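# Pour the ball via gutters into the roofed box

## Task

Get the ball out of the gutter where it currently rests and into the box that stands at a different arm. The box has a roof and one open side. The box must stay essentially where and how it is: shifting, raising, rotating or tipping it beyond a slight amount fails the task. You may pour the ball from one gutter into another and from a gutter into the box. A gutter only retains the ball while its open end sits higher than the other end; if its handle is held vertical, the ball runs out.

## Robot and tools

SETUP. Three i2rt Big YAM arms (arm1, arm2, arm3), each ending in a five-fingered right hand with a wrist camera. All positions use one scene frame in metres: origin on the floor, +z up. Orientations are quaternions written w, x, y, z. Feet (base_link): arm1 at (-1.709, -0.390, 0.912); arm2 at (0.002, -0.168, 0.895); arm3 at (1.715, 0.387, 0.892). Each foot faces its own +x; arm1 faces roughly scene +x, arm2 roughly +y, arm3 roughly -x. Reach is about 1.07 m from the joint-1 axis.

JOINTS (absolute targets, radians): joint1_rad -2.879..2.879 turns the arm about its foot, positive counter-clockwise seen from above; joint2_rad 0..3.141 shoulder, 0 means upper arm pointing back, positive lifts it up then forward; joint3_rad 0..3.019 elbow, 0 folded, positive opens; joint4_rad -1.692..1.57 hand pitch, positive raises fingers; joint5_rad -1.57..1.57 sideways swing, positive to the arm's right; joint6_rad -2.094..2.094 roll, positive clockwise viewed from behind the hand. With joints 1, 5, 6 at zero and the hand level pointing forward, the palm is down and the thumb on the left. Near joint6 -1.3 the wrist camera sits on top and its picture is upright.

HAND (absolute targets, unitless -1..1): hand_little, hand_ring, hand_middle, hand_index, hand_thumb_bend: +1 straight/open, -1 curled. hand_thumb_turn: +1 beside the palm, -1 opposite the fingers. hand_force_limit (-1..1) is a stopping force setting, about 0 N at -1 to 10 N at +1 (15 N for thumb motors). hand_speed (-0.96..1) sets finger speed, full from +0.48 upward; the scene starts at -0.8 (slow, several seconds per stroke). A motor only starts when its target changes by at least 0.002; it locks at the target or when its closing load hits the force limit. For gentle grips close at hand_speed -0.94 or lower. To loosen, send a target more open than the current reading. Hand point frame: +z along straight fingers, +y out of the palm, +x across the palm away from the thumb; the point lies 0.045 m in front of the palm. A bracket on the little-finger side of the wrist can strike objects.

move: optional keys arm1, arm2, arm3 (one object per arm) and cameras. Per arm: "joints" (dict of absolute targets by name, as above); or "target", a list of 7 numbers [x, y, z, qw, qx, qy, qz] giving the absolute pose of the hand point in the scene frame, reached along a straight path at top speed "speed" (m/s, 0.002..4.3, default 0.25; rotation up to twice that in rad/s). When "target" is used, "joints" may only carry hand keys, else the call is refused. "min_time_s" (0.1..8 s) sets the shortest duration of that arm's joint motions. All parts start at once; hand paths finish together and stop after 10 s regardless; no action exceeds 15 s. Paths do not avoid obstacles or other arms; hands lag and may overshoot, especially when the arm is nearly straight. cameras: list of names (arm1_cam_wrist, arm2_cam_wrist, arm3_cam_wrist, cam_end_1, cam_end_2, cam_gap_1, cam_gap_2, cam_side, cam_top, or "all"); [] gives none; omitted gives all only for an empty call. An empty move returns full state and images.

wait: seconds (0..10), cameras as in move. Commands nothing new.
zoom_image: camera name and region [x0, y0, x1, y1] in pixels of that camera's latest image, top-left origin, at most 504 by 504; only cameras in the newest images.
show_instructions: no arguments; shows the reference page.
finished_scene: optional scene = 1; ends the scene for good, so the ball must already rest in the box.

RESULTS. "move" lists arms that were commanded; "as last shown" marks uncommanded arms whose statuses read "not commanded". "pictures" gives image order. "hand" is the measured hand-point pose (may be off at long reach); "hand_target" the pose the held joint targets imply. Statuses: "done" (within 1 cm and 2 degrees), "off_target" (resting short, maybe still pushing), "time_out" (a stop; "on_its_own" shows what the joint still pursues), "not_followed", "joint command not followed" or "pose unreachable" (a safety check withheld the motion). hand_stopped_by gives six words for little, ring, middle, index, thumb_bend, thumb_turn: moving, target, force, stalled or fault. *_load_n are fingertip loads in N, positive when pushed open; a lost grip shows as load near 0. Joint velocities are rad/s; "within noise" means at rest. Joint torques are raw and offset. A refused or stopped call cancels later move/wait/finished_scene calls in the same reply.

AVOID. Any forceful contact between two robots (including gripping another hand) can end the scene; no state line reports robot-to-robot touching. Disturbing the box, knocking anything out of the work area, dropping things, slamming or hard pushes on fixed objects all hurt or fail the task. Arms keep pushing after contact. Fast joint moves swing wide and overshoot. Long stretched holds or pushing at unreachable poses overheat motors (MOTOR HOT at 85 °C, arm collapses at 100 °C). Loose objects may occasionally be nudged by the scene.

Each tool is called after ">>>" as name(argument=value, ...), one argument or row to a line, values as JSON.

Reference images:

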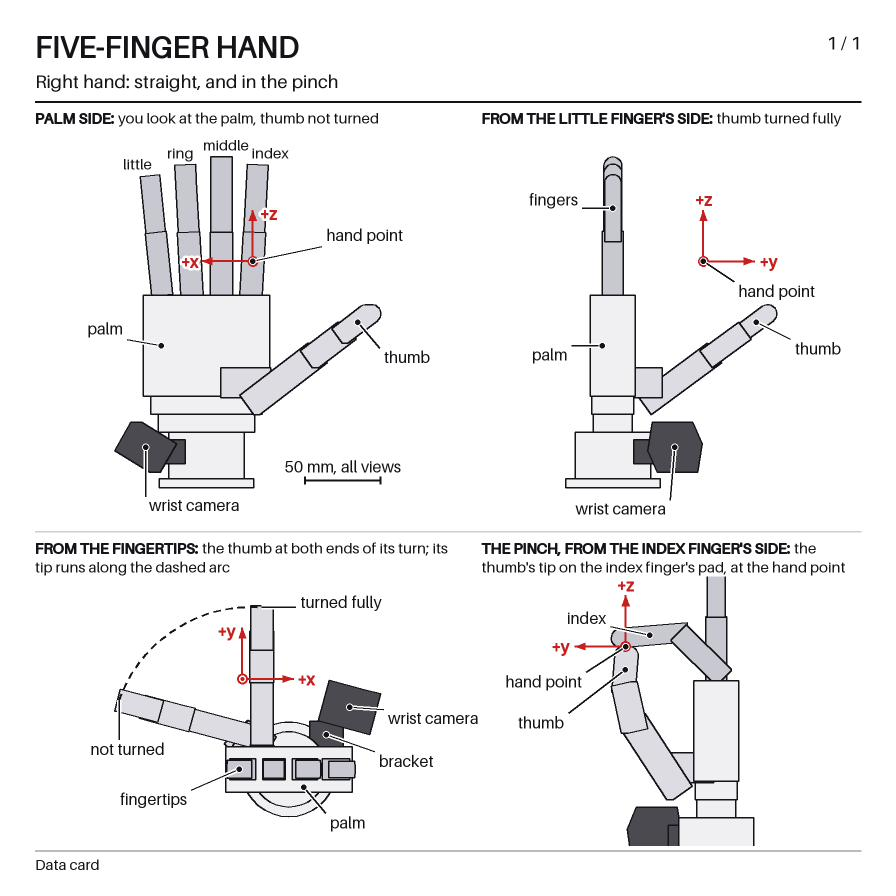

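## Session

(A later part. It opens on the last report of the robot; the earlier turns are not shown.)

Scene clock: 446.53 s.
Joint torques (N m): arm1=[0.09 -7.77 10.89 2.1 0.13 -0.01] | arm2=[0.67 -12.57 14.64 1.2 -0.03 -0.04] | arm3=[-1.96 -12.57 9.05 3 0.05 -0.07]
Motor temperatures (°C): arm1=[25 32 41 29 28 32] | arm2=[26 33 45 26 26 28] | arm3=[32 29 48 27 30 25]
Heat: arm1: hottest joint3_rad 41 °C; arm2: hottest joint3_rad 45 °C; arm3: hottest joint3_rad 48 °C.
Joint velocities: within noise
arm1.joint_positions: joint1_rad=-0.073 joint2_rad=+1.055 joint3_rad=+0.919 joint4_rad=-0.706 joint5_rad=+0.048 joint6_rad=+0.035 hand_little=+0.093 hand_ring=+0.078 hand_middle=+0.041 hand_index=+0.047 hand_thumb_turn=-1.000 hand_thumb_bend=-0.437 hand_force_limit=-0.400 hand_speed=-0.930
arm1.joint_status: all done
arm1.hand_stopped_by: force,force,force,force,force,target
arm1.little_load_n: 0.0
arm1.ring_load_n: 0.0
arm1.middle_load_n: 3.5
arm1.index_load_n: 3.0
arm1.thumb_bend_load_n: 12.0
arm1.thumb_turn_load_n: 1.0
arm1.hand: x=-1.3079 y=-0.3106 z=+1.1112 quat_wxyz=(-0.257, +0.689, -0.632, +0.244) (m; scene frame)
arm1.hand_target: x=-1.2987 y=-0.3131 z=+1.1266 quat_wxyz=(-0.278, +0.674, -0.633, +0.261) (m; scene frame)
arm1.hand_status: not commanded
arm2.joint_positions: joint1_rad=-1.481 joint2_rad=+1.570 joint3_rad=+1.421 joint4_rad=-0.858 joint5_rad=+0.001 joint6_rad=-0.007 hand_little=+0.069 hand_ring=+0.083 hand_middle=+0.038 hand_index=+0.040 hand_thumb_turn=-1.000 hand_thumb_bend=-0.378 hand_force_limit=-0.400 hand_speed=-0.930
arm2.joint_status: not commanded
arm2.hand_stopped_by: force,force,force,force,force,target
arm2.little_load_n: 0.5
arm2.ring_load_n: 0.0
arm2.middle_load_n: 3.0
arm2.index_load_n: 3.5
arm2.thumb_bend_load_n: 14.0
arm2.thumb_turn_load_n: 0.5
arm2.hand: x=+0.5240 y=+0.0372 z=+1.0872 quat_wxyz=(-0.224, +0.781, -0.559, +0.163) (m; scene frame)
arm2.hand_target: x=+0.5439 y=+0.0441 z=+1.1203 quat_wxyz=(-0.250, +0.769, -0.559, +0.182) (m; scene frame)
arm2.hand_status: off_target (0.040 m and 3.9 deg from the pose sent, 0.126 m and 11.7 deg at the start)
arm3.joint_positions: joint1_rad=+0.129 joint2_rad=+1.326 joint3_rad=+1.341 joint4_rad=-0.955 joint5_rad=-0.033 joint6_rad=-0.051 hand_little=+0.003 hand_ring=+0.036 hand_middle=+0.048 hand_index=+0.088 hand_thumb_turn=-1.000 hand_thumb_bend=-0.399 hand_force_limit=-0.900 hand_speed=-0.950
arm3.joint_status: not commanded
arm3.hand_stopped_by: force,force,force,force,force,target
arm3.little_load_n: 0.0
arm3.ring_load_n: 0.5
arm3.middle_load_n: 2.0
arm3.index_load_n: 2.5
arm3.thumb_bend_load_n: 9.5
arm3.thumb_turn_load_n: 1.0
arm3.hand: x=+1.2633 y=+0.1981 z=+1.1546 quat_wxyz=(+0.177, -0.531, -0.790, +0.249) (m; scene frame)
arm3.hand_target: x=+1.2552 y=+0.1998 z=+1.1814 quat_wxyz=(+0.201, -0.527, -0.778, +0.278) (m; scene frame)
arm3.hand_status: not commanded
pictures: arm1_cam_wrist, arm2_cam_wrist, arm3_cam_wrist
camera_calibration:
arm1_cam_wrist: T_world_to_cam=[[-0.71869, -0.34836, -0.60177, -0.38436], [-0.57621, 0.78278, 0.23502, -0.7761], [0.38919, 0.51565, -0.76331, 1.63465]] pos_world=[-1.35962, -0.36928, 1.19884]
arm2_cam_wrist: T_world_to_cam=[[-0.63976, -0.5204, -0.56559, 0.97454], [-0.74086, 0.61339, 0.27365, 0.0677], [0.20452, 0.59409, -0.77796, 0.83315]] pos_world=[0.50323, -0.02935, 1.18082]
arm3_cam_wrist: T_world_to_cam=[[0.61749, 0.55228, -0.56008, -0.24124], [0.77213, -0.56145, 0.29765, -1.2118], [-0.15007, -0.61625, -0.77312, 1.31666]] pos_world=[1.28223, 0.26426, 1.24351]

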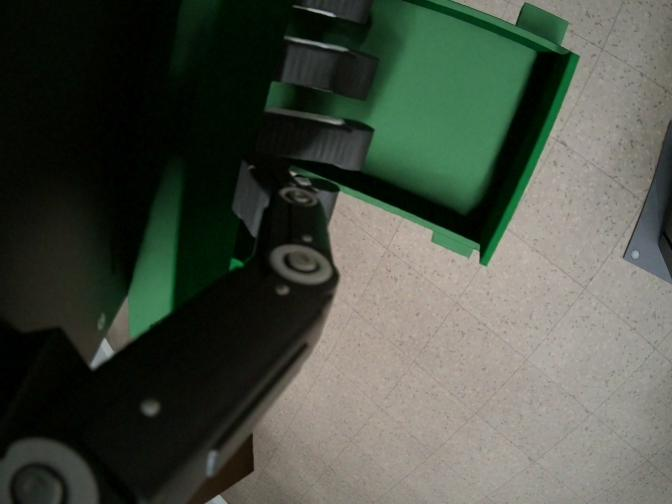

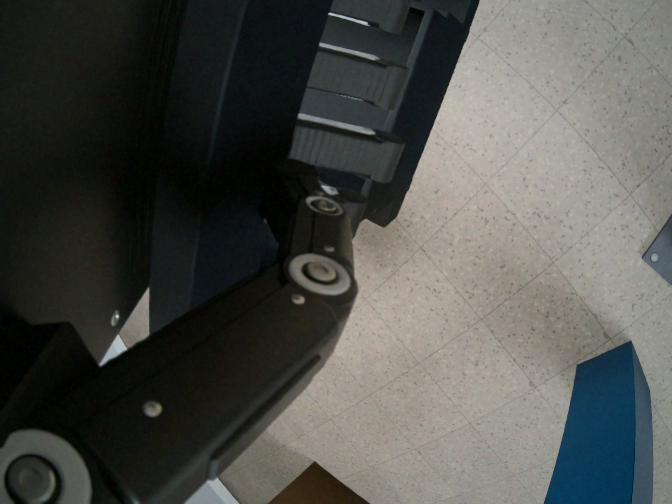

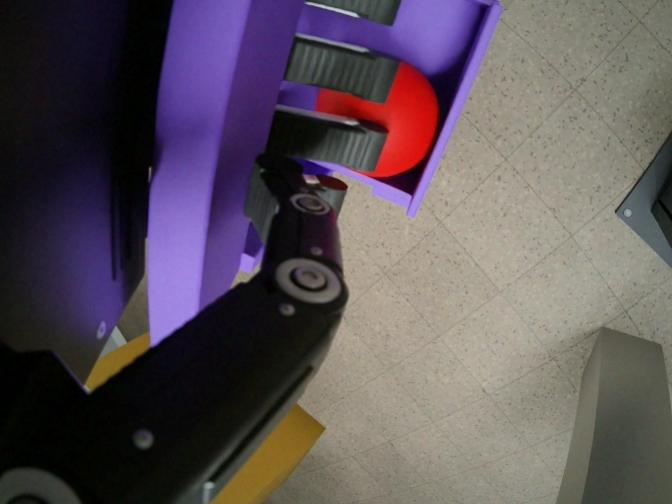

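>>> move(
  cameras=["cam_side", "cam_gap_2"],
)

>>> zoom_image(
  camera="cam_side",
  region=[315, 215, 365, 255],
)

Scene clock: 450.77 s.
Joint torques (N m): arm1=[0.62 -7.06 10.89 2.22 0.1 -0.02] | arm2=[0.62 -12.57 14.63 1.18 -0.02 -0.05] | arm3=[-1.73 -12.57 9.06 2.97 0.05 -0.07]
Motor temperatures (°C): arm1=[25 32 41 29 28 32] | arm2=[26 33 46 26 26 28] | arm3=[32 29 48 27 30 25]
Heat: arm1: hottest joint3_rad 41 °C; arm2: hottest joint3_rad 46 °C; arm3: hottest joint3_rad 48 °C.
Joint velocities: within noise
arm1.joint_positions: joint1_rad=-0.073 joint2_rad=+1.055 joint3_rad=+0.919 joint4_rad=-0.706 joint5_rad=+0.048 joint6_rad=+0.035 hand_little=+0.093 hand_ring=+0.078 hand_middle=+0.041 hand_index=+0.047 hand_thumb_turn=-1.000 hand_thumb_bend=-0.437 hand_force_limit=-0.400 hand_speed=-0.930
arm1.joint_status: all done
arm1.hand_stopped_by: force,force,force,force,force,target
arm1.little_load_n: 0.0
arm1.ring_load_n: 0.5
arm1.middle_load_n: 3.5
arm1.index_load_n: 3.0
arm1.thumb_bend_load_n: 12.0
arm1.thumb_turn_load_n: 1.0
arm1.hand: x=-1.3079 y=-0.3106 z=+1.1112 quat_wxyz=(-0.257, +0.689, -0.632, +0.244) (m; scene frame)
arm1.hand_target: x=-1.2987 y=-0.3131 z=+1.1266 quat_wxyz=(-0.278, +0.674, -0.633, +0.261) (m; scene frame)
arm1.hand_status: not commanded
arm2.joint_positions: joint1_rad=-1.481 joint2_rad=+1.570 joint3_rad=+1.421 joint4_rad=-0.858 joint5_rad=+0.001 joint6_rad=-0.007 hand_little=+0.069 hand_ring=+0.083 hand_middle=+0.038 hand_index=+0.040 hand_thumb_turn=-1.000 hand_thumb_bend=-0.378 hand_force_limit=-0.400 hand_speed=-0.930
arm2.joint_status: not commanded
arm2.hand_stopped_by: force,force,force,force,force,target
arm2.little_load_n: 0.5
arm2.ring_load_n: 0.0
arm2.middle_load_n: 2.5
arm2.index_load_n: 3.0
arm2.thumb_bend_load_n: 13.5
arm2.thumb_turn_load_n: 1.0
arm2.hand: x=+0.5240 y=+0.0372 z=+1.0872 quat_wxyz=(-0.224, +0.781, -0.559, +0.163) (m; scene frame)
arm2.hand_target: x=+0.5439 y=+0.0441 z=+1.1203 quat_wxyz=(-0.250, +0.769, -0.559, +0.182) (m; scene frame)
arm2.hand_status: off_target (0.040 m and 3.9 deg from the pose sent, 0.126 m and 11.7 deg at the start)
arm3.joint_positions: joint1_rad=+0.129 joint2_rad=+1.326 joint3_rad=+1.341 joint4_rad=-0.955 joint5_rad=-0.033 joint6_rad=-0.051 hand_little=+0.003 hand_ring=+0.036 hand_middle=+0.048 hand_index=+0.088 hand_thumb_turn=-1.000 hand_thumb_bend=-0.399 hand_force_limit=-0.900 hand_speed=-0.950
arm3.joint_status: not commanded
arm3.hand_stopped_by: force,force,force,force,force,target
arm3.little_load_n: 0.5
arm3.ring_load_n: 0.5
arm3.middle_load_n: 2.0
arm3.index_load_n: 2.5
arm3.thumb_bend_load_n: 9.5
arm3.thumb_turn_load_n: 1.0
arm3.hand: x=+1.2633 y=+0.1981 z=+1.1546 quat_wxyz=(+0.177, -0.531, -0.790, +0.249) (m; scene frame)
arm3.hand_target: x=+1.2552 y=+0.1998 z=+1.1814 quat_wxyz=(+0.201, -0.527, -0.778, +0.278) (m; scene frame)
arm3.hand_status: not commanded
pictures: cam_gap_2, cam_side

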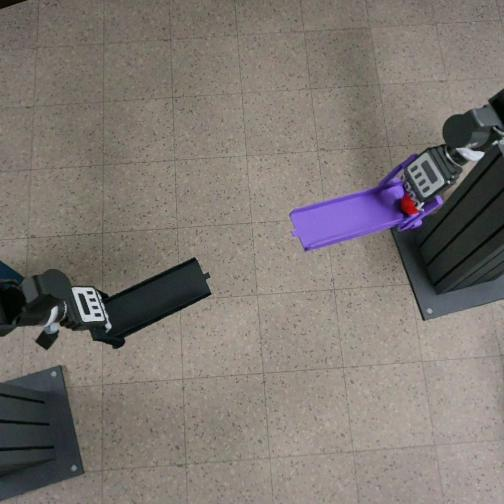

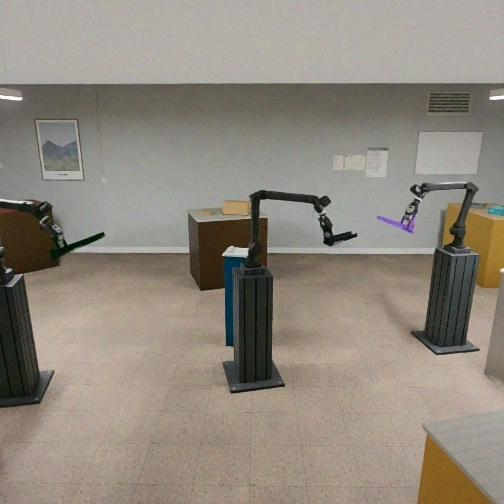

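Scaled by 10.080 from the camera's image (finer frame: 720x720).

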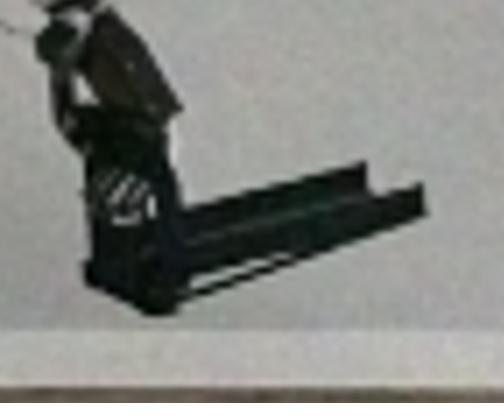

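>>> move(
  arm3={"target": [1.018, 0.150, 1.225, -0.1649, 0.5568, 0.7806, -0.2312], "speed": 0.1},
  cameras=["cam_gap_2", "cam_side", "arm3_cam_wrist"],
)

>>> zoom_image(
  camera="cam_gap_2",
  region=[80, 170, 330, 350],
)

>>> zoom_image(
  camera="cam_side",
  region=[310, 195, 410, 255],
)

Scene clock: 463.20 s.
Joint torques (N m): arm1=[-0.32 -7.18 11 2.28 0.11 -0.01] | arm2=[0.67 -12.45 14.61 1.2 -0.03 -0.05] | arm3=[-2.26 -21.83 10.96 1.43 -0.07 0.03]
Motor temperatures (°C): arm1=[25 32 42 29 28 32] | arm2=[26 33 47 26 26 28] | arm3=[32 29 48 27 30 25]
Heat: arm1: hottest joint3_rad 42 °C; arm2: hottest joint3_rad 47 °C; arm3: hottest joint3_rad 48 °C.
move: arm3 off_target
Joint velocities: within noise
arm1, arm2: as last shown
arm1.middle_load_n: 3.0
arm2.little_load_n: 0.0
arm2.index_load_n: 3.5
arm2.thumb_bend_load_n: 14.0
arm2.thumb_turn_load_n: 0.5
arm3.joint_positions: joint1_rad=+0.094 joint2_rad=+2.307 joint3_rad=+2.870 joint4_rad=-1.609 joint5_rad=-0.039 joint6_rad=-0.051 hand_little=+0.003 hand_ring=+0.036 hand_middle=+0.048 hand_index=+0.088 hand_thumb_turn=-1.000 hand_thumb_bend=-0.399 hand_force_limit=-0.900 hand_speed=-0.950
arm3.joint_status: not commanded
arm3.hand_stopped_by: force,force,force,force,force,target
arm3.little_load_n: 0.0
arm3.ring_load_n: 0.5
arm3.middle_load_n: 2.0
arm3.index_load_n: 2.5
arm3.thumb_bend_load_n: 9.5
arm3.thumb_turn_load_n: 1.0
arm3.hand: x=+1.0231 y=+0.1431 z=+1.1916 quat_wxyz=(+0.148, -0.554, -0.793, +0.208)
arm3.hand_target: x=+1.0200 y=+0.1505 z=+1.2243 quat_wxyz=(+0.168, -0.556, -0.779, +0.235)
arm3.hand_status: off_target (0.035 m and 3.6 deg from the pose sent, 0.260 m and 4.0 deg at the start; a joint's target at an end of its range on 14 of 128 steps)
pictures: arm3_cam_wrist, cam_gap_2, cam_side
arm3_cam_wrist: T_world_to_cam=[[0.68894, 0.54501, -0.47783, -0.21202], [0.7194, -0.59463, 0.35899, -1.08256], [-0.08848, -0.59108, -0.80175, 1.24285]] pos_world=[1.03482, 0.20644, 1.28378]

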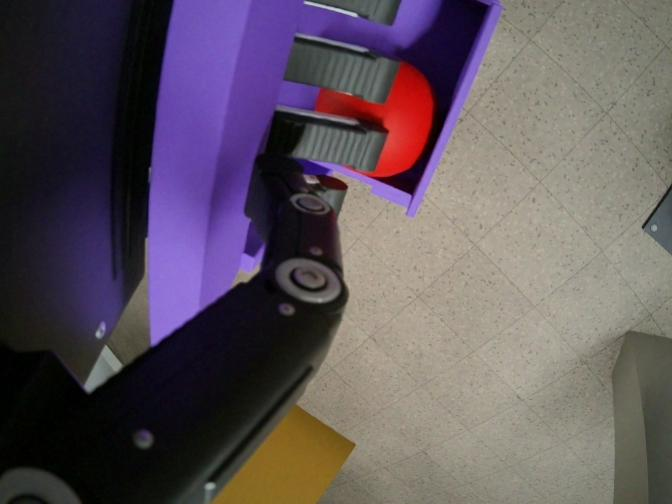

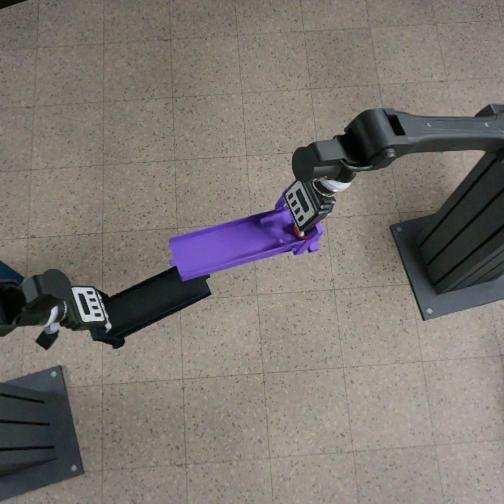

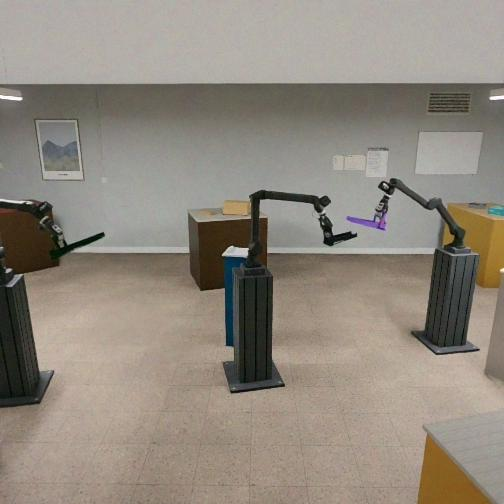

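Scaled by 2.016 from the camera's image (finer frame: 720x720).

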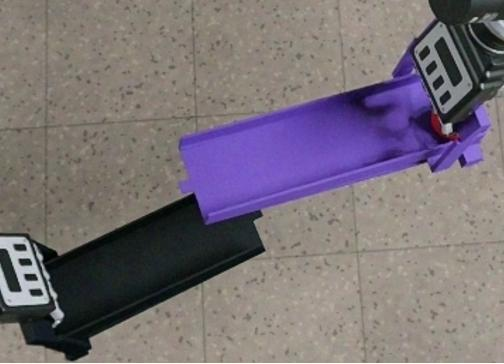

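Scaled by 5.040 from the camera's image (finer frame: 720x720).

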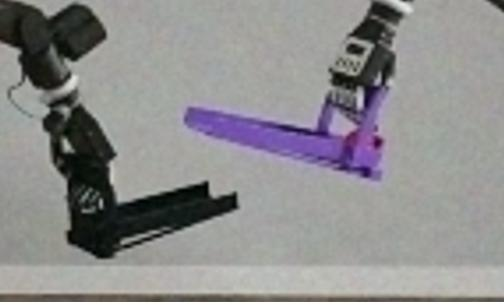

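>>> move(
  arm3={"target": [1.078, 0.156, 1.19, -0.1649, 0.5568, 0.7806, -0.2312], "speed": 0.08},
)

>>> move(
  arm2={"target": [0.603, 0.063, 1.085, 0.2499, -0.7692, 0.5593, -0.1817], "speed": 0.08},
  cameras=["cam_gap_2", "cam_side"],
)

>>> zoom_image(
  camera="cam_gap_2",
  region=[100, 150, 350, 330],
)

>>> zoom_image(
  camera="cam_side",
  region=[320, 200, 420, 260],
)

Scene clock: 474.63 s.
Joint torques (N m): arm1=[-0.56 -6.53 11 1.98 0.11 -0.02] | arm2=[0.67 -12.63 14.63 1.18 -0.03 -0.04] | arm3=[-0.97 -21.48 8.72 2.69 0.19 0.06]
Motor temperatures (°C): arm1=[25 32 42 29 28 32] | arm2=[26 34 48 26 26 28] | arm3=[32 30 47 27 30 25]
Heat: arm1: hottest joint3_rad 42 °C; arm2: hottest joint3_rad 48 °C; arm3: hottest joint3_rad 47 °C.
move: arm3 off_target
Joint velocities: within noise
arm1, arm2: as last shown
arm2.little_load_n: 0.5
arm2.middle_load_n: 3.0
arm3.joint_positions: joint1_rad=+0.094 joint2_rad=+1.933 joint3_rad=+2.121 joint4_rad=-1.258 joint5_rad=-0.037 joint6_rad=-0.042 hand_little=+0.003 hand_ring=+0.036 hand_middle=+0.048 hand_index=+0.088 hand_thumb_turn=-1.000 hand_thumb_bend=-0.399 hand_force_limit=-0.900 hand_speed=-0.950
arm3.joint_status: not commanded
arm3.hand_stopped_by: force,force,force,force,force,target
arm3.little_load_n: 0.5
arm3.ring_load_n: 0.0
arm3.middle_load_n: 2.0
arm3.index_load_n: 2.5
arm3.thumb_bend_load_n: 9.5
arm3.thumb_turn_load_n: 0.5
arm3.hand: x=+1.0817 y=+0.1607 z=+1.1529 quat_wxyz=(+0.140, -0.560, -0.792, +0.199)
arm3.hand_target: x=+1.0793 y=+0.1565 z=+1.1898 quat_wxyz=(+0.164, -0.557, -0.781, +0.231)
arm3.hand_status: off_target (0.038 m and 4.9 deg from the pose sent, 0.056 m and 3.6 deg at the start)
pictures: none

Scene clock: 476.13 s.
Joint torques (N m): arm1=[0.26 -6.53 10.8 2.36 0.11 0.02] | arm2=[0.56 -14.45 14.52 2 -0.07 -0.06] | arm3=[-0.85 -21.25 8.7 2.62 0.18 0.08]
Motor temperatures (°C): arm1=[25 32 42 29 28 32] | arm2=[26 34 49 26 26 28] | arm3=[32 31 47 27 30 25]
Heat: arm1: hottest joint3_rad 42 °C; arm2: hottest joint3_rad 49 °C; arm3: hottest joint3_rad 47 °C.
move: arm2 off_target
Joint velocities: within noise
arm1, arm3: as last shown
arm2.joint_positions: joint1_rad=-1.481 joint2_rad=+1.730 joint3_rad=+1.538 joint4_rad=-0.833 joint5_rad=+0.001 joint6_rad=-0.007 hand_little=+0.069 hand_ring=+0.083 hand_middle=+0.038 hand_index=+0.040 hand_thumb_turn=-1.000 hand_thumb_bend=-0.378 hand_force_limit=-0.400 hand_speed=-0.930
arm2.joint_status: not commanded
arm2.hand_stopped_by: force,force,force,force,force,target
arm2.little_load_n: 0.0
arm2.ring_load_n: 0.0
arm2.middle_load_n: 2.5
arm2.index_load_n: 3.5
arm2.thumb_bend_load_n: 13.5
arm2.thumb_turn_load_n: 0.5
arm2.hand: x=+0.5732 y=+0.0536 z=+1.0539 quat_wxyz=(-0.217, +0.783, -0.561, +0.158)
arm2.hand_target: x=+0.6002 y=+0.0618 z=+1.0860 quat_wxyz=(-0.250, +0.769, -0.559, +0.182)
arm2.hand_status: off_target (0.044 m and 4.9 deg from the pose sent, 0.083 m and 3.9 deg at the start)
arm3.ring_load_n: 0.5
arm3.thumb_turn_load_n: 1.0

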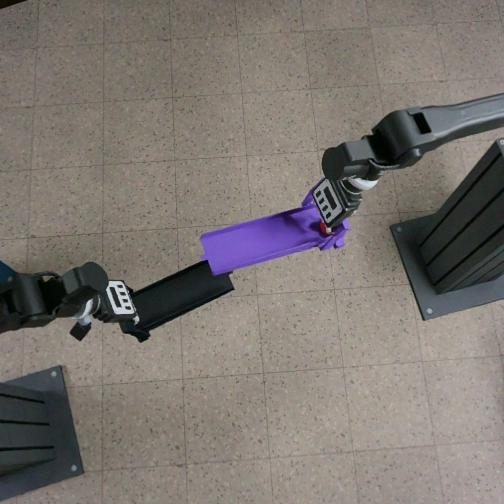

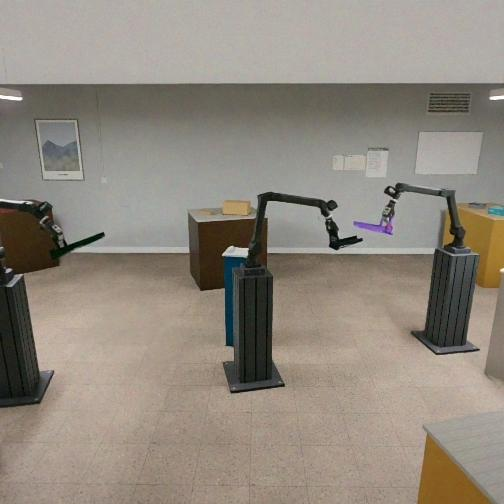

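Scaled by 2.016 from the camera's image (finer frame: 720x720).

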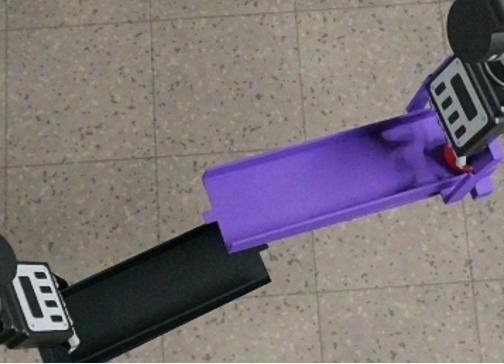

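Scaled by 5.040 from the camera's image (finer frame: 720x720).

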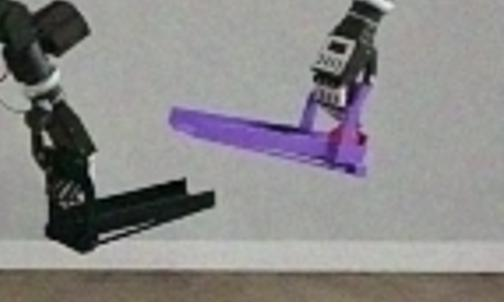

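>>> move(
  arm2={"target": [0.603, 0.063, 1.080, 0.2700, -0.7623, 0.5543, -0.1963], "speed": 0.08},
)

>>> move(
  arm3={"target": [1.078, 0.135, 1.128, -0.1649, 0.5568, 0.7806, -0.2312], "speed": 0.06},
  cameras=["cam_gap_2", "cam_side"],
)

>>> zoom_image(
  camera="cam_gap_2",
  region=[100, 150, 350, 330],
)

>>> zoom_image(
  camera="cam_side",
  region=[320, 200, 420, 260],
)

Scene clock: 484.70 s.
Joint torques (N m): arm1=[-0.26 -6.59 10.89 2.14 0.09 0.03] | arm2=[0.5 -16.56 9.58 2.17 -0.04 -0.06] | arm3=[-1.03 -21.13 8.72 2.63 0.19 0.08]
Motor temperatures (°C): arm1=[25 32 42 29 28 32] | arm2=[26 34 50 26 26 28] | arm3=[32 31 47 27 30 25]
Heat: arm1: hottest joint3_rad 42 °C; arm2: hottest joint3_rad 50 °C; arm3: hottest joint3_rad 47 °C.
move: arm2 off_target
Joint velocities: within noise
arm1, arm3: as last shown
arm1.ring_load_n: 0.0
arm1.middle_load_n: 3.5
arm1.thumb_turn_load_n: 1.5
arm2.joint_positions: joint1_rad=-1.481 joint2_rad=+1.730 joint3_rad=+1.539 joint4_rad=-0.747 joint5_rad=+0.001 joint6_rad=-0.007 hand_little=+0.069 hand_ring=+0.083 hand_middle=+0.038 hand_index=+0.040 hand_thumb_turn=-1.000 hand_thumb_bend=-0.378 hand_force_limit=-0.400 hand_speed=-0.930
arm2.joint_status: not commanded
arm2.hand_stopped_by: force,force,force,force,force,target
arm2.little_load_n: 0.5
arm2.ring_load_n: 0.0
arm2.middle_load_n: 3.0
arm2.index_load_n: 3.5
arm2.thumb_bend_load_n: 14.0
arm2.thumb_turn_load_n: 0.5
arm2.hand: x=+0.5945 y=+0.0608 z=+1.0627 quat_wxyz=(-0.251, +0.773, -0.553, +0.183)
arm2.hand_target: x=+0.6026 y=+0.0628 z=+1.0803 quat_wxyz=(-0.270, +0.762, -0.554, +0.196)
arm2.hand_status: off_target (0.019 m and 3.0 deg from the pose sent, 0.041 m and 7.9 deg at the start)
arm3.ring_load_n: 0.0
pictures: none

Scene clock: 486.40 s.
Joint torques (N m): arm1=[0.21 -7.24 10.91 2.35 0.08 0.01] | arm2=[0.56 -16.44 9.61 2.29 -0.11 -0.06] | arm3=[-0.26 -21.13 8.55 2.71 0.13 0.02]
Motor temperatures (°C): arm1=[25 32 42 29 28 32] | arm2=[26 34 50 26 26 28] | arm3=[32 31 47 27 30 25]
Heat: arm1: hottest joint3_rad 42 °C; arm2: hottest joint3_rad 50 °C; arm3: hottest joint3_rad 47 °C.
move: arm3 off_target
Joint velocities: within noise
arm1, arm2: as last shown
arm1.little_load_n: 0.5
arm1.ring_load_n: 0.5
arm1.middle_load_n: 3.0
arm1.thumb_turn_load_n: 1.0
arm2.joint_positions: joint1_rad=-1.481 joint2_rad=+1.730 joint3_rad=+1.539 joint4_rad=-0.746 joint5_rad=+0.003 joint6_rad=-0.007 hand_little=+0.069 hand_ring=+0.083 hand_middle=+0.038 hand_index=+0.040 hand_thumb_turn=-1.000 hand_thumb_bend=-0.378 hand_force_limit=-0.400 hand_speed=-0.930
arm2.little_load_n: 0.0
arm2.middle_load_n: 2.0
arm2.index_load_n: 2.5
arm2.thumb_turn_load_n: 1.0
arm2.hand: x=+0.5948 y=+0.0605 z=+1.0627 quat_wxyz=(-0.250, +0.773, -0.553, +0.184)
arm2.hand_target: x=+0.6027 y=+0.0628 z=+1.0804 quat_wxyz=(-0.270, +0.762, -0.554, +0.196)
arm3.joint_positions: joint1_rad=+0.117 joint2_rad=+1.920 joint3_rad=+1.947 joint4_rad=-1.089 joint5_rad=-0.017 joint6_rad=-0.010 hand_little=+0.003 hand_ring=+0.036 hand_middle=+0.048 hand_index=+0.088 hand_thumb_turn=-1.000 hand_thumb_bend=-0.399 hand_force_limit=-0.900 hand_speed=-0.950
arm3.joint_status: not commanded
arm3.hand_stopped_by: force,force,force,force,force,target
arm3.little_load_n: 0.0
arm3.ring_load_n: 0.0
arm3.middle_load_n: 1.5
arm3.index_load_n: 2.0
arm3.thumb_bend_load_n: 12.0
arm3.thumb_turn_load_n: 0.5
arm3.hand: x=+1.0813 y=+0.1476 z=+1.0949 quat_wxyz=(+0.145, -0.565, -0.788, +0.200)
arm3.hand_target: x=+1.0791 y=+0.1355 z=+1.1282 quat_wxyz=(+0.164, -0.557, -0.781, +0.231)
arm3.hand_status: off_target (0.036 m and 4.4 deg from the pose sent, 0.036 m and 4.8 deg at the start)

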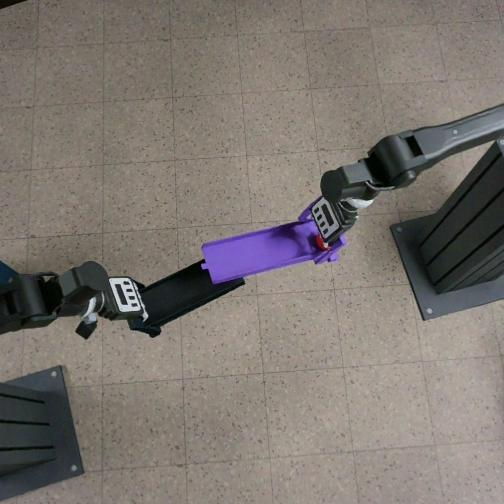

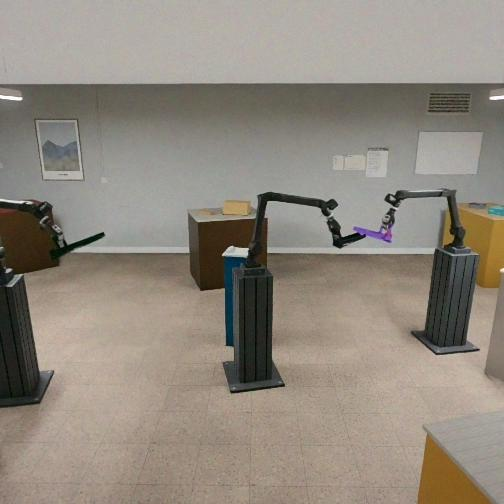

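Scaled by 2.016 from the camera's image (finer frame: 720x720).

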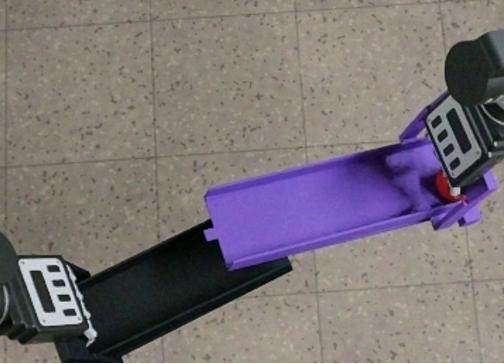

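Scaled by 5.040 from the camera's image (finer frame: 720x720).

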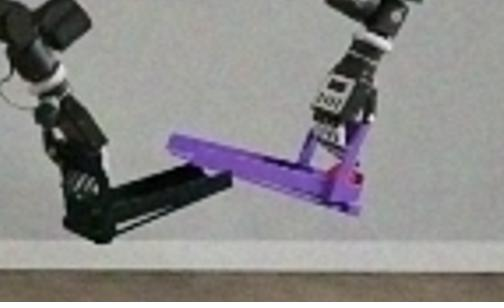

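>>> move(
  arm3={"target": [1.085, 0.130, 1.165, -0.1649, 0.5568, 0.7806, -0.2312], "speed": 0.06},
  cameras=["cam_gap_2", "cam_side"],
)

>>> zoom_image(
  camera="cam_gap_2",
  region=[100, 150, 350, 330],
)

>>> zoom_image(
  camera="cam_side",
  region=[330, 205, 400, 250],
)

Scene clock: 488.90 s.
Joint torques (N m): arm1=[0.21 -7.36 11.22 2.1 0.1 0.01] | arm2=[0.5 -16.56 9.59 2.28 -0.15 -0.08] | arm3=[-0.15 -20.89 12.21 1.14 0.15 0.07]
Motor temperatures (°C): arm1=[25 32 42 29 28 32] | arm2=[26 34 50 26 26 28] | arm3=[32 32 48 27 30 25]
Heat: arm1: hottest joint3_rad 42 °C; arm2: hottest joint3_rad 50 °C; arm3: hottest joint3_rad 48 °C.
move: arm3 off_target
Joint velocities: within noise
arm1, arm2: as last shown
arm1.little_load_n: 0.0
arm2.joint_positions: joint1_rad=-1.481 joint2_rad=+1.730 joint3_rad=+1.539 joint4_rad=-0.746 joint5_rad=+0.004 joint6_rad=-0.005 hand_little=+0.069 hand_ring=+0.083 hand_middle=+0.038 hand_index=+0.040 hand_thumb_turn=-1.000 hand_thumb_bend=-0.378 hand_force_limit=-0.400 hand_speed=-0.930
arm2.middle_load_n: 2.5
arm2.index_load_n: 3.5
arm2.hand: x=+0.5948 y=+0.0604 z=+1.0627 quat_wxyz=(-0.250, +0.772, -0.554, +0.184)
arm3.joint_positions: joint1_rad=+0.128 joint2_rad=+1.911 joint3_rad=+1.977 joint4_rad=-1.148 joint5_rad=-0.012 joint6_rad=-0.003 hand_little=+0.003 hand_ring=+0.036 hand_middle=+0.048 hand_index=+0.088 hand_thumb_turn=-1.000 hand_thumb_bend=-0.399 hand_force_limit=-0.900 hand_speed=-0.950
arm3.joint_status: not commanded
arm3.hand_stopped_by: force,force,force,force,force,target
arm3.little_load_n: 0.0
arm3.ring_load_n: 0.0
arm3.middle_load_n: 2.5
arm3.index_load_n: 2.5
arm3.thumb_bend_load_n: 10.0
arm3.thumb_turn_load_n: 0.5
arm3.hand: x=+1.0922 y=+0.1436 z=+1.1097 quat_wxyz=(+0.139, -0.565, -0.790, +0.192)
arm3.hand_target: x=+1.0880 y=+0.1311 z=+1.1646 quat_wxyz=(+0.164, -0.557, -0.781, +0.232)
arm3.hand_status: off_target (0.057 m and 5.6 deg from the pose sent, 0.072 m and 4.4 deg at the start)

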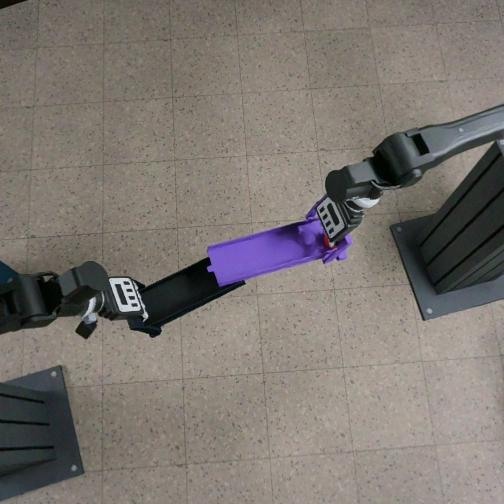

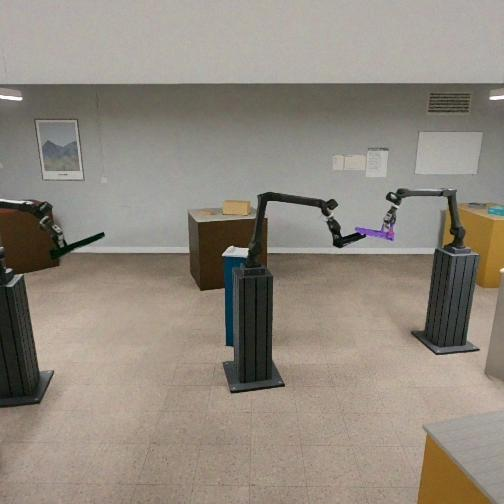

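Scaled by 2.016 from the camera's image (finer frame: 720x720).

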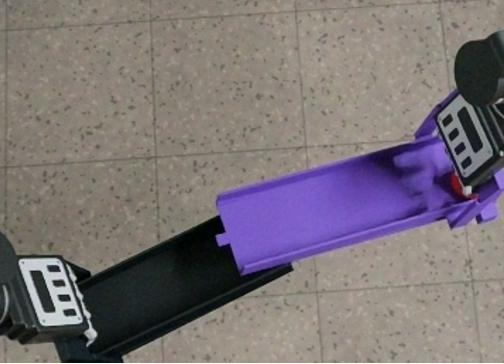

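Scaled by 7.200 from the camera's image (finer frame: 720x720).

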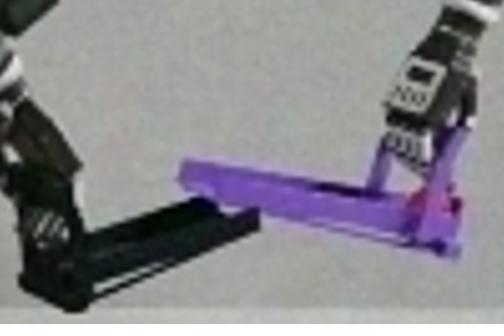

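>>> move(
  arm3={"target": [1.085, 0.130, 1.19, -0.1649, 0.5568, 0.7806, -0.2312], "speed": 0.06},
  cameras=["cam_gap_2", "cam_side"],
)

>>> zoom_image(
  camera="cam_gap_2",
  region=[100, 150, 350, 330],
)

>>> zoom_image(
  camera="cam_side",
  region=[330, 205, 400, 250],
)

Scene clock: 491.10 s.
Joint torques (N m): arm1=[0.21 -7.59 10.92 2.4 0.09 -0.06] | arm2=[0.56 -16.5 9.61 2.26 -0.16 -0.07] | arm3=[-0.21 -19.6 12.42 1.5 0.14 0.05]
Motor temperatures (°C): arm1=[25 32 42 29 28 32] | arm2=[26 34 50 26 26 28] | arm3=[32 32 48 27 30 25]
Heat: arm1: hottest joint3_rad 42 °C; arm2: hottest joint3_rad 50 °C; arm3: hottest joint3_rad 48 °C.
move: arm3 off_target
Joint velocities: within noise
arm1, arm2: as last shown
arm1.ring_load_n: 0.0
arm2.little_load_n: 0.5
arm2.middle_load_n: 3.0
arm3.joint_positions: joint1_rad=+0.128 joint2_rad=+1.911 joint3_rad=+2.068 joint4_rad=-1.227 joint5_rad=-0.012 joint6_rad=-0.003 hand_little=+0.003 hand_ring=+0.036 hand_middle=+0.048 hand_index=+0.088 hand_thumb_turn=-1.000 hand_thumb_bend=-0.399 hand_force_limit=-0.900 hand_speed=-0.950
arm3.joint_status: not commanded
arm3.hand_stopped_by: force,force,force,force,force,target
arm3.little_load_n: 0.5
arm3.ring_load_n: 0.5
arm3.middle_load_n: 2.5
arm3.index_load_n: 2.5
arm3.thumb_bend_load_n: 9.0
arm3.thumb_turn_load_n: 1.0
arm3.hand: x=+1.0927 y=+0.1431 z=+1.1451 quat_wxyz=(+0.142, -0.564, -0.789, +0.196)
arm3.hand_target: x=+1.0877 y=+0.1309 z=+1.1898 quat_wxyz=(+0.165, -0.557, -0.781, +0.232)
arm3.hand_status: off_target (0.047 m and 4.9 deg from the pose sent, 0.082 m and 5.6 deg at the start)

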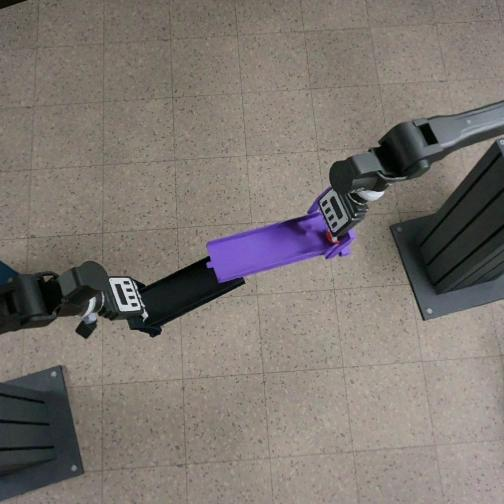

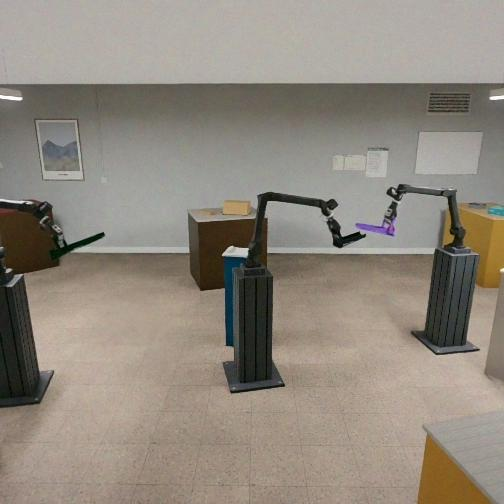

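Scaled by 2.016 from the camera's image (finer frame: 720x720).

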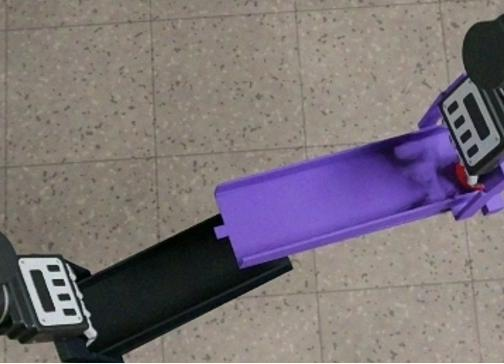

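Scaled by 7.200 from the camera's image (finer frame: 720x720).

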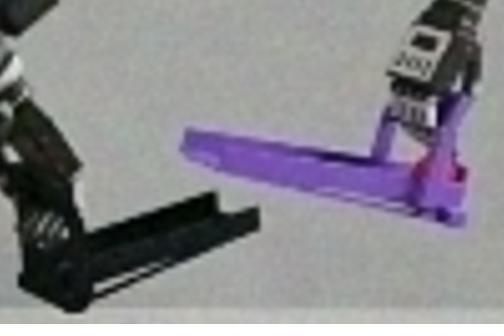

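>>> move(
  arm2={"target": [0.6315, 0.0723, 0.980, 0.2700, -0.7623, 0.5543, -0.1963], "speed": 0.1},
)

>>> move(
  arm3={"target": [1.117, 0.141, 1.10, -0.1649, 0.5568, 0.7806, -0.2312], "speed": 0.08},
  cameras=["cam_gap_2", "cam_side"],
)

>>> zoom_image(
  camera="cam_gap_2",
  region=[120, 150, 370, 330],
)

>>> zoom_image(
  camera="cam_side",
  region=[330, 215, 400, 260],
)

Scene clock: 497.33 s.
Joint torques (N m): arm1=[-0.56 -7.47 11.06 2.3 0.11 -0.07] | arm2=[0.5 -16.38 8.57 2.32 -0.15 -0.06] | arm3=[-0.26 -19.72 12.38 1.35 0.13 0.06]
Motor temperatures (°C): arm1=[25 32 42 29 28 32] | arm2=[26 35 50 26 26 28] | arm3=[32 32 48 27 30 25]
Heat: arm1: hottest joint3_rad 42 °C; arm2: hottest joint3_rad 50 °C; arm3: hottest joint3_rad 48 °C.
move: arm2 done
Joint velocities: within noise
arm1.joint_positions: joint1_rad=-0.073 joint2_rad=+1.055 joint3_rad=+0.919 joint4_rad=-0.706 joint5_rad=+0.048 joint6_rad=+0.035 hand_little=+0.093 hand_ring=+0.078 hand_middle=+0.041 hand_index=+0.047 hand_thumb_turn=-1.000 hand_thumb_bend=-0.437 hand_force_limit=-0.400 hand_speed=-0.930
arm1.joint_status: not commanded
arm1.hand_stopped_by: force,force,force,force,force,target
arm1.little_load_n: 0.0
arm1.ring_load_n: 0.5
arm1.middle_load_n: 3.0
arm1.index_load_n: 3.0
arm1.thumb_bend_load_n: 12.0
arm1.thumb_turn_load_n: 1.0
arm1.hand: x=-1.3079 y=-0.3106 z=+1.1112 quat_wxyz=(-0.257, +0.689, -0.632, +0.244)
arm1.hand_target: x=-1.2987 y=-0.3131 z=+1.1266 quat_wxyz=(-0.278, +0.674, -0.633, +0.261)
arm1.hand_status: not commanded
arm2.joint_positions: joint1_rad=-1.481 joint2_rad=+1.859 joint3_rad=+1.481 joint4_rad=-0.534 joint5_rad=+0.004 joint6_rad=-0.005 hand_little=+0.069 hand_ring=+0.083 hand_middle=+0.038 hand_index=+0.040 hand_thumb_turn=-1.000 hand_thumb_bend=-0.378 hand_force_limit=-0.400 hand_speed=-0.930
arm2.joint_status: not commanded
arm2.hand_stopped_by: force,force,force,force,force,target
arm2.little_load_n: 0.5
arm2.ring_load_n: 0.0
arm2.middle_load_n: 3.0
arm2.index_load_n: 3.0
arm2.thumb_bend_load_n: 14.0
arm2.thumb_turn_load_n: 0.5
arm2.hand: x=+0.6252 y=+0.0705 z=+0.9780 quat_wxyz=(-0.260, +0.769, -0.552, +0.191)
arm2.hand_target: x=+0.6313 y=+0.0722 z=+0.9800 quat_wxyz=(-0.270, +0.762, -0.554, +0.196)
arm2.hand_status: done (0.007 m and 1.5 deg from the pose sent, 0.091 m and 2.9 deg at the start)
arm3: as last shown
arm3.middle_load_n: 2.0
arm3.thumb_bend_load_n: 9.5
arm3.hand: x=+1.0927 y=+0.1431 z=+1.1452 quat_wxyz=(+0.142, -0.564, -0.789, +0.197)
arm3.hand_target: x=+1.0876 y=+0.1309 z=+1.1898 quat_wxyz=(+0.165, -0.557, -0.781, +0.232)
pictures: none

Scene clock: 499.47 s.
Joint torques (N m): arm1=[-0.44 -7.59 11.02 2.26 0.13 0.02] | arm2=[0.5 -16.38 8.53 2.3 -0.14 -0.07] | arm3=[-0.38 -20.07 8.8 2.58 0.19 0.06]
Motor temperatures (°C): arm1=[25 32 42 29 28 32] | arm2=[26 35 50 26 26 28] | arm3=[32 33 47 27 30 25]
Heat: arm1: hottest joint3_rad 42 °C; arm2: hottest joint3_rad 50 °C; arm3: hottest joint3_rad 47 °C.
move: arm3 off_target
Joint velocities: within noise
arm1, arm2: as last shown
arm2.little_load_n: 0.0
arm2.thumb_bend_load_n: 13.5
arm2.thumb_turn_load_n: 1.0
arm3.joint_positions: joint1_rad=+0.130 joint2_rad=+1.814 joint3_rad=+1.707 joint4_rad=-0.967 joint5_rad=-0.012 joint6_rad=-0.003 hand_little=+0.003 hand_ring=+0.036 hand_middle=+0.048 hand_index=+0.088 hand_thumb_turn=-1.000 hand_thumb_bend=-0.399 hand_force_limit=-0.900 hand_speed=-0.950
arm3.joint_status: not commanded
arm3.hand_stopped_by: force,force,force,force,force,target
arm3.little_load_n: 0.5
arm3.ring_load_n: 0.0
arm3.middle_load_n: 2.5
arm3.index_load_n: 2.5
arm3.thumb_bend_load_n: 9.5
arm3.thumb_turn_load_n: 1.0
arm3.hand: x=+1.1236 y=+0.1531 z=+1.0621 quat_wxyz=(+0.141, -0.564, -0.790, +0.196)
arm3.hand_target: x=+1.1183 y=+0.1415 z=+1.1000 quat_wxyz=(+0.164, -0.557, -0.781, +0.231)
arm3.hand_status: off_target (0.040 m and 5.1 deg from the pose sent, 0.051 m and 4.9 deg at the start)

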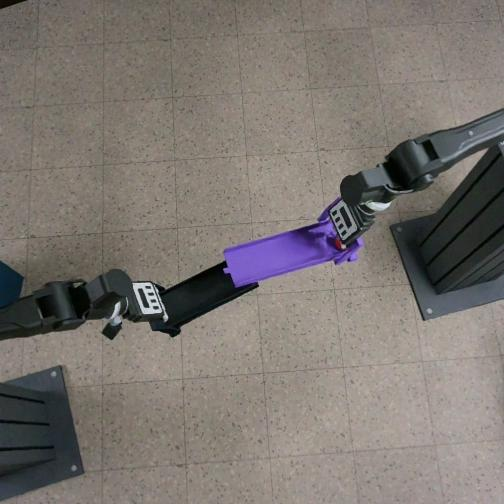

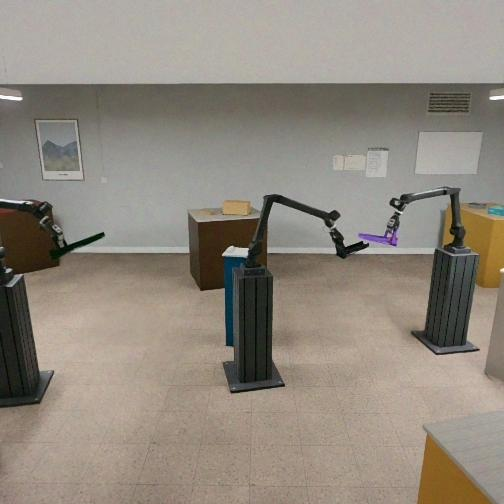

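Scaled by 2.016 from the camera's image (finer frame: 720x720).

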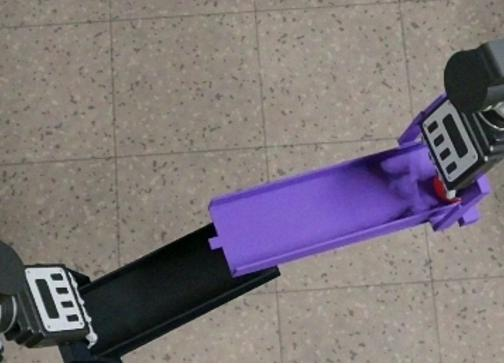

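Scaled by 7.200 from the camera's image (finer frame: 720x720).

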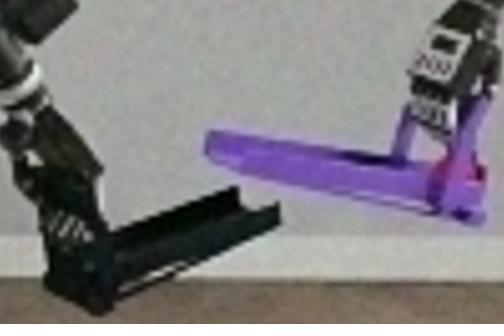

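>>> move(
  arm3={"target": [1.10, 0.1355, 1.168, -0.0608, 0.5775, 0.8096, -0.0852], "speed": 0.03},
  cameras=["cam_gap_2", "cam_side", "arm3_cam_wrist", "arm2_cam_wrist"],
)

>>> zoom_image(
  camera="cam_gap_2",
  region=[120, 150, 370, 330],
)

>>> zoom_image(
  camera="cam_side",
  region=[330, 215, 400, 260],
)

Scene clock: 509.40 s.
Joint torques (N m): arm1=[0.15 -7.24 11.12 1.99 0.11 -0.01] | arm2=[0.62 -16.32 8.53 2.33 -0.15 -0.07] | arm3=[-0.56 -20.89 11.21 0.61 -0.04 0.05]
Motor temperatures (°C): arm1=[25 32 43 29 28 32] | arm2=[26 34 49 26 26 28] | arm3=[32 34 49 27 30 25]
Heat: arm1: hottest joint3_rad 43 °C; arm2: hottest joint3_rad 49 °C; arm3: hottest joint3_rad 49 °C.
move: arm3 off_target
Joint velocities: within noise
arm1, arm2: as last shown
arm2.middle_load_n: 2.5
arm2.index_load_n: 3.5
arm2.thumb_bend_load_n: 14.0
arm2.thumb_turn_load_n: 0.5
arm3.joint_positions: joint1_rad=+0.130 joint2_rad=+2.172 joint3_rad=+2.504 joint4_rad=-1.680 joint5_rad=-0.012 joint6_rad=-0.003 hand_little=+0.003 hand_ring=+0.036 hand_middle=+0.048 hand_index=+0.088 hand_thumb_turn=-1.000 hand_thumb_bend=-0.399 hand_force_limit=-0.900 hand_speed=-0.950
arm3.joint_status: not commanded
arm3.hand_stopped_by: force,force,force,force,force,target
arm3.little_load_n: 0.5
arm3.ring_load_n: 0.5
arm3.middle_load_n: 2.5
arm3.index_load_n: 2.5
arm3.thumb_bend_load_n: 9.5
arm3.thumb_turn_load_n: 1.0
arm3.hand: x=+1.1040 y=+0.1456 z=+1.1390 quat_wxyz=(+0.062, -0.579, -0.808, +0.086)
arm3.hand_target: x=+1.1019 y=+0.1362 z=+1.1674 quat_wxyz=(+0.078, -0.577, -0.805, +0.113)
arm3.hand_status: off_target (0.031 m and 0.3 deg from the pose sent, 0.110 m and 15.9 deg at the start; a joint's target at an end of its range on 35 of 198 steps)
pictures: arm2_cam_wrist, arm3_cam_wrist, cam_gap_2, cam_side
arm2_cam_wrist: T_world_to_cam=[[-0.58608, -0.50115, -0.63668, 1.02941], [-0.76194, 0.60817, 0.22267, 0.2157], [0.27562, 0.61562, -0.73828, 0.6229]] pos_world=[0.59598, 0.00123, 1.06725]
arm3_cam_wrist: T_world_to_cam=[[0.8006, 0.56187, -0.20819, -0.72706], [0.58332, -0.65135, 0.48526, -1.10577], [0.13705, -0.50994, -0.84922, 1.00255]] pos_world=[1.0897, 0.19951, 1.23661]

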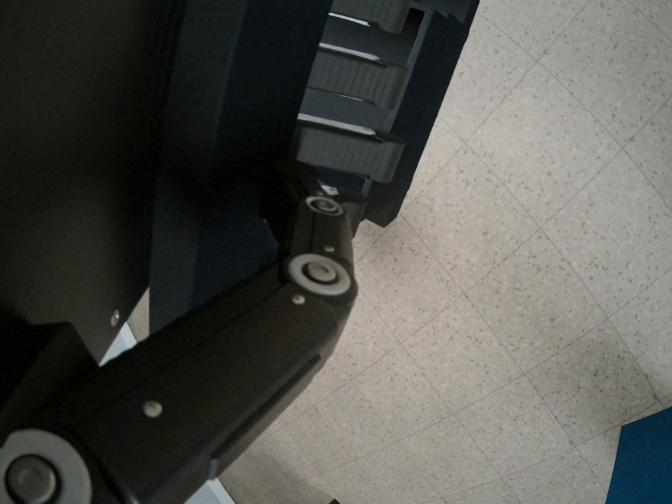

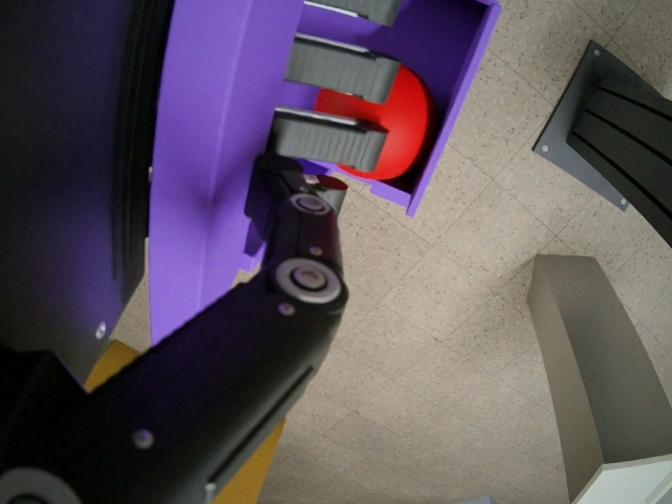

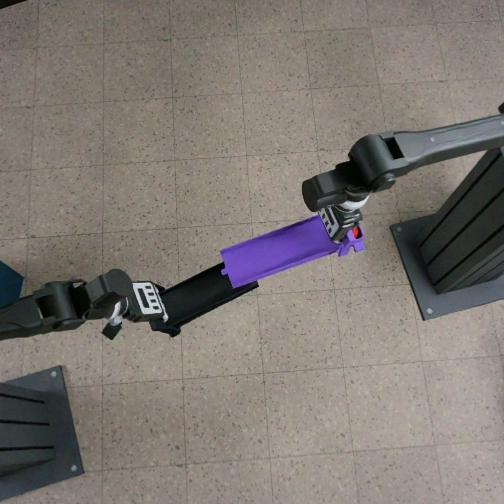

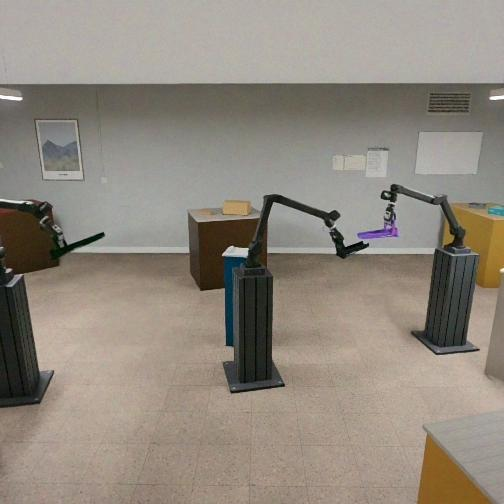

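Scaled by 2.016 from the camera's image (finer frame: 720x720).

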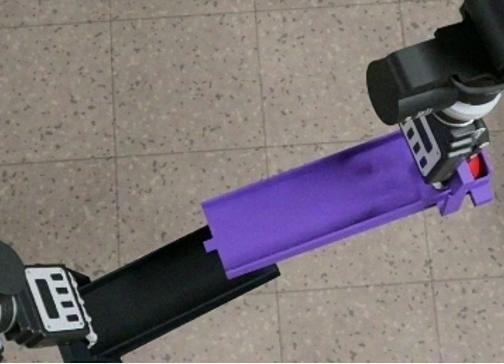

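Scaled by 7.200 from the camera's image (finer frame: 720x720).

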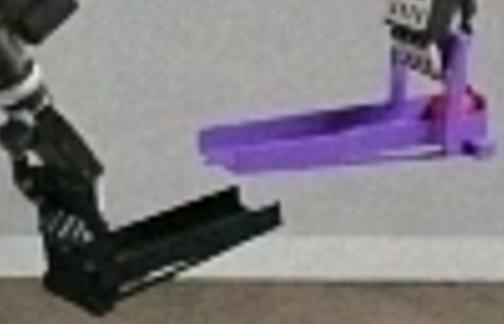

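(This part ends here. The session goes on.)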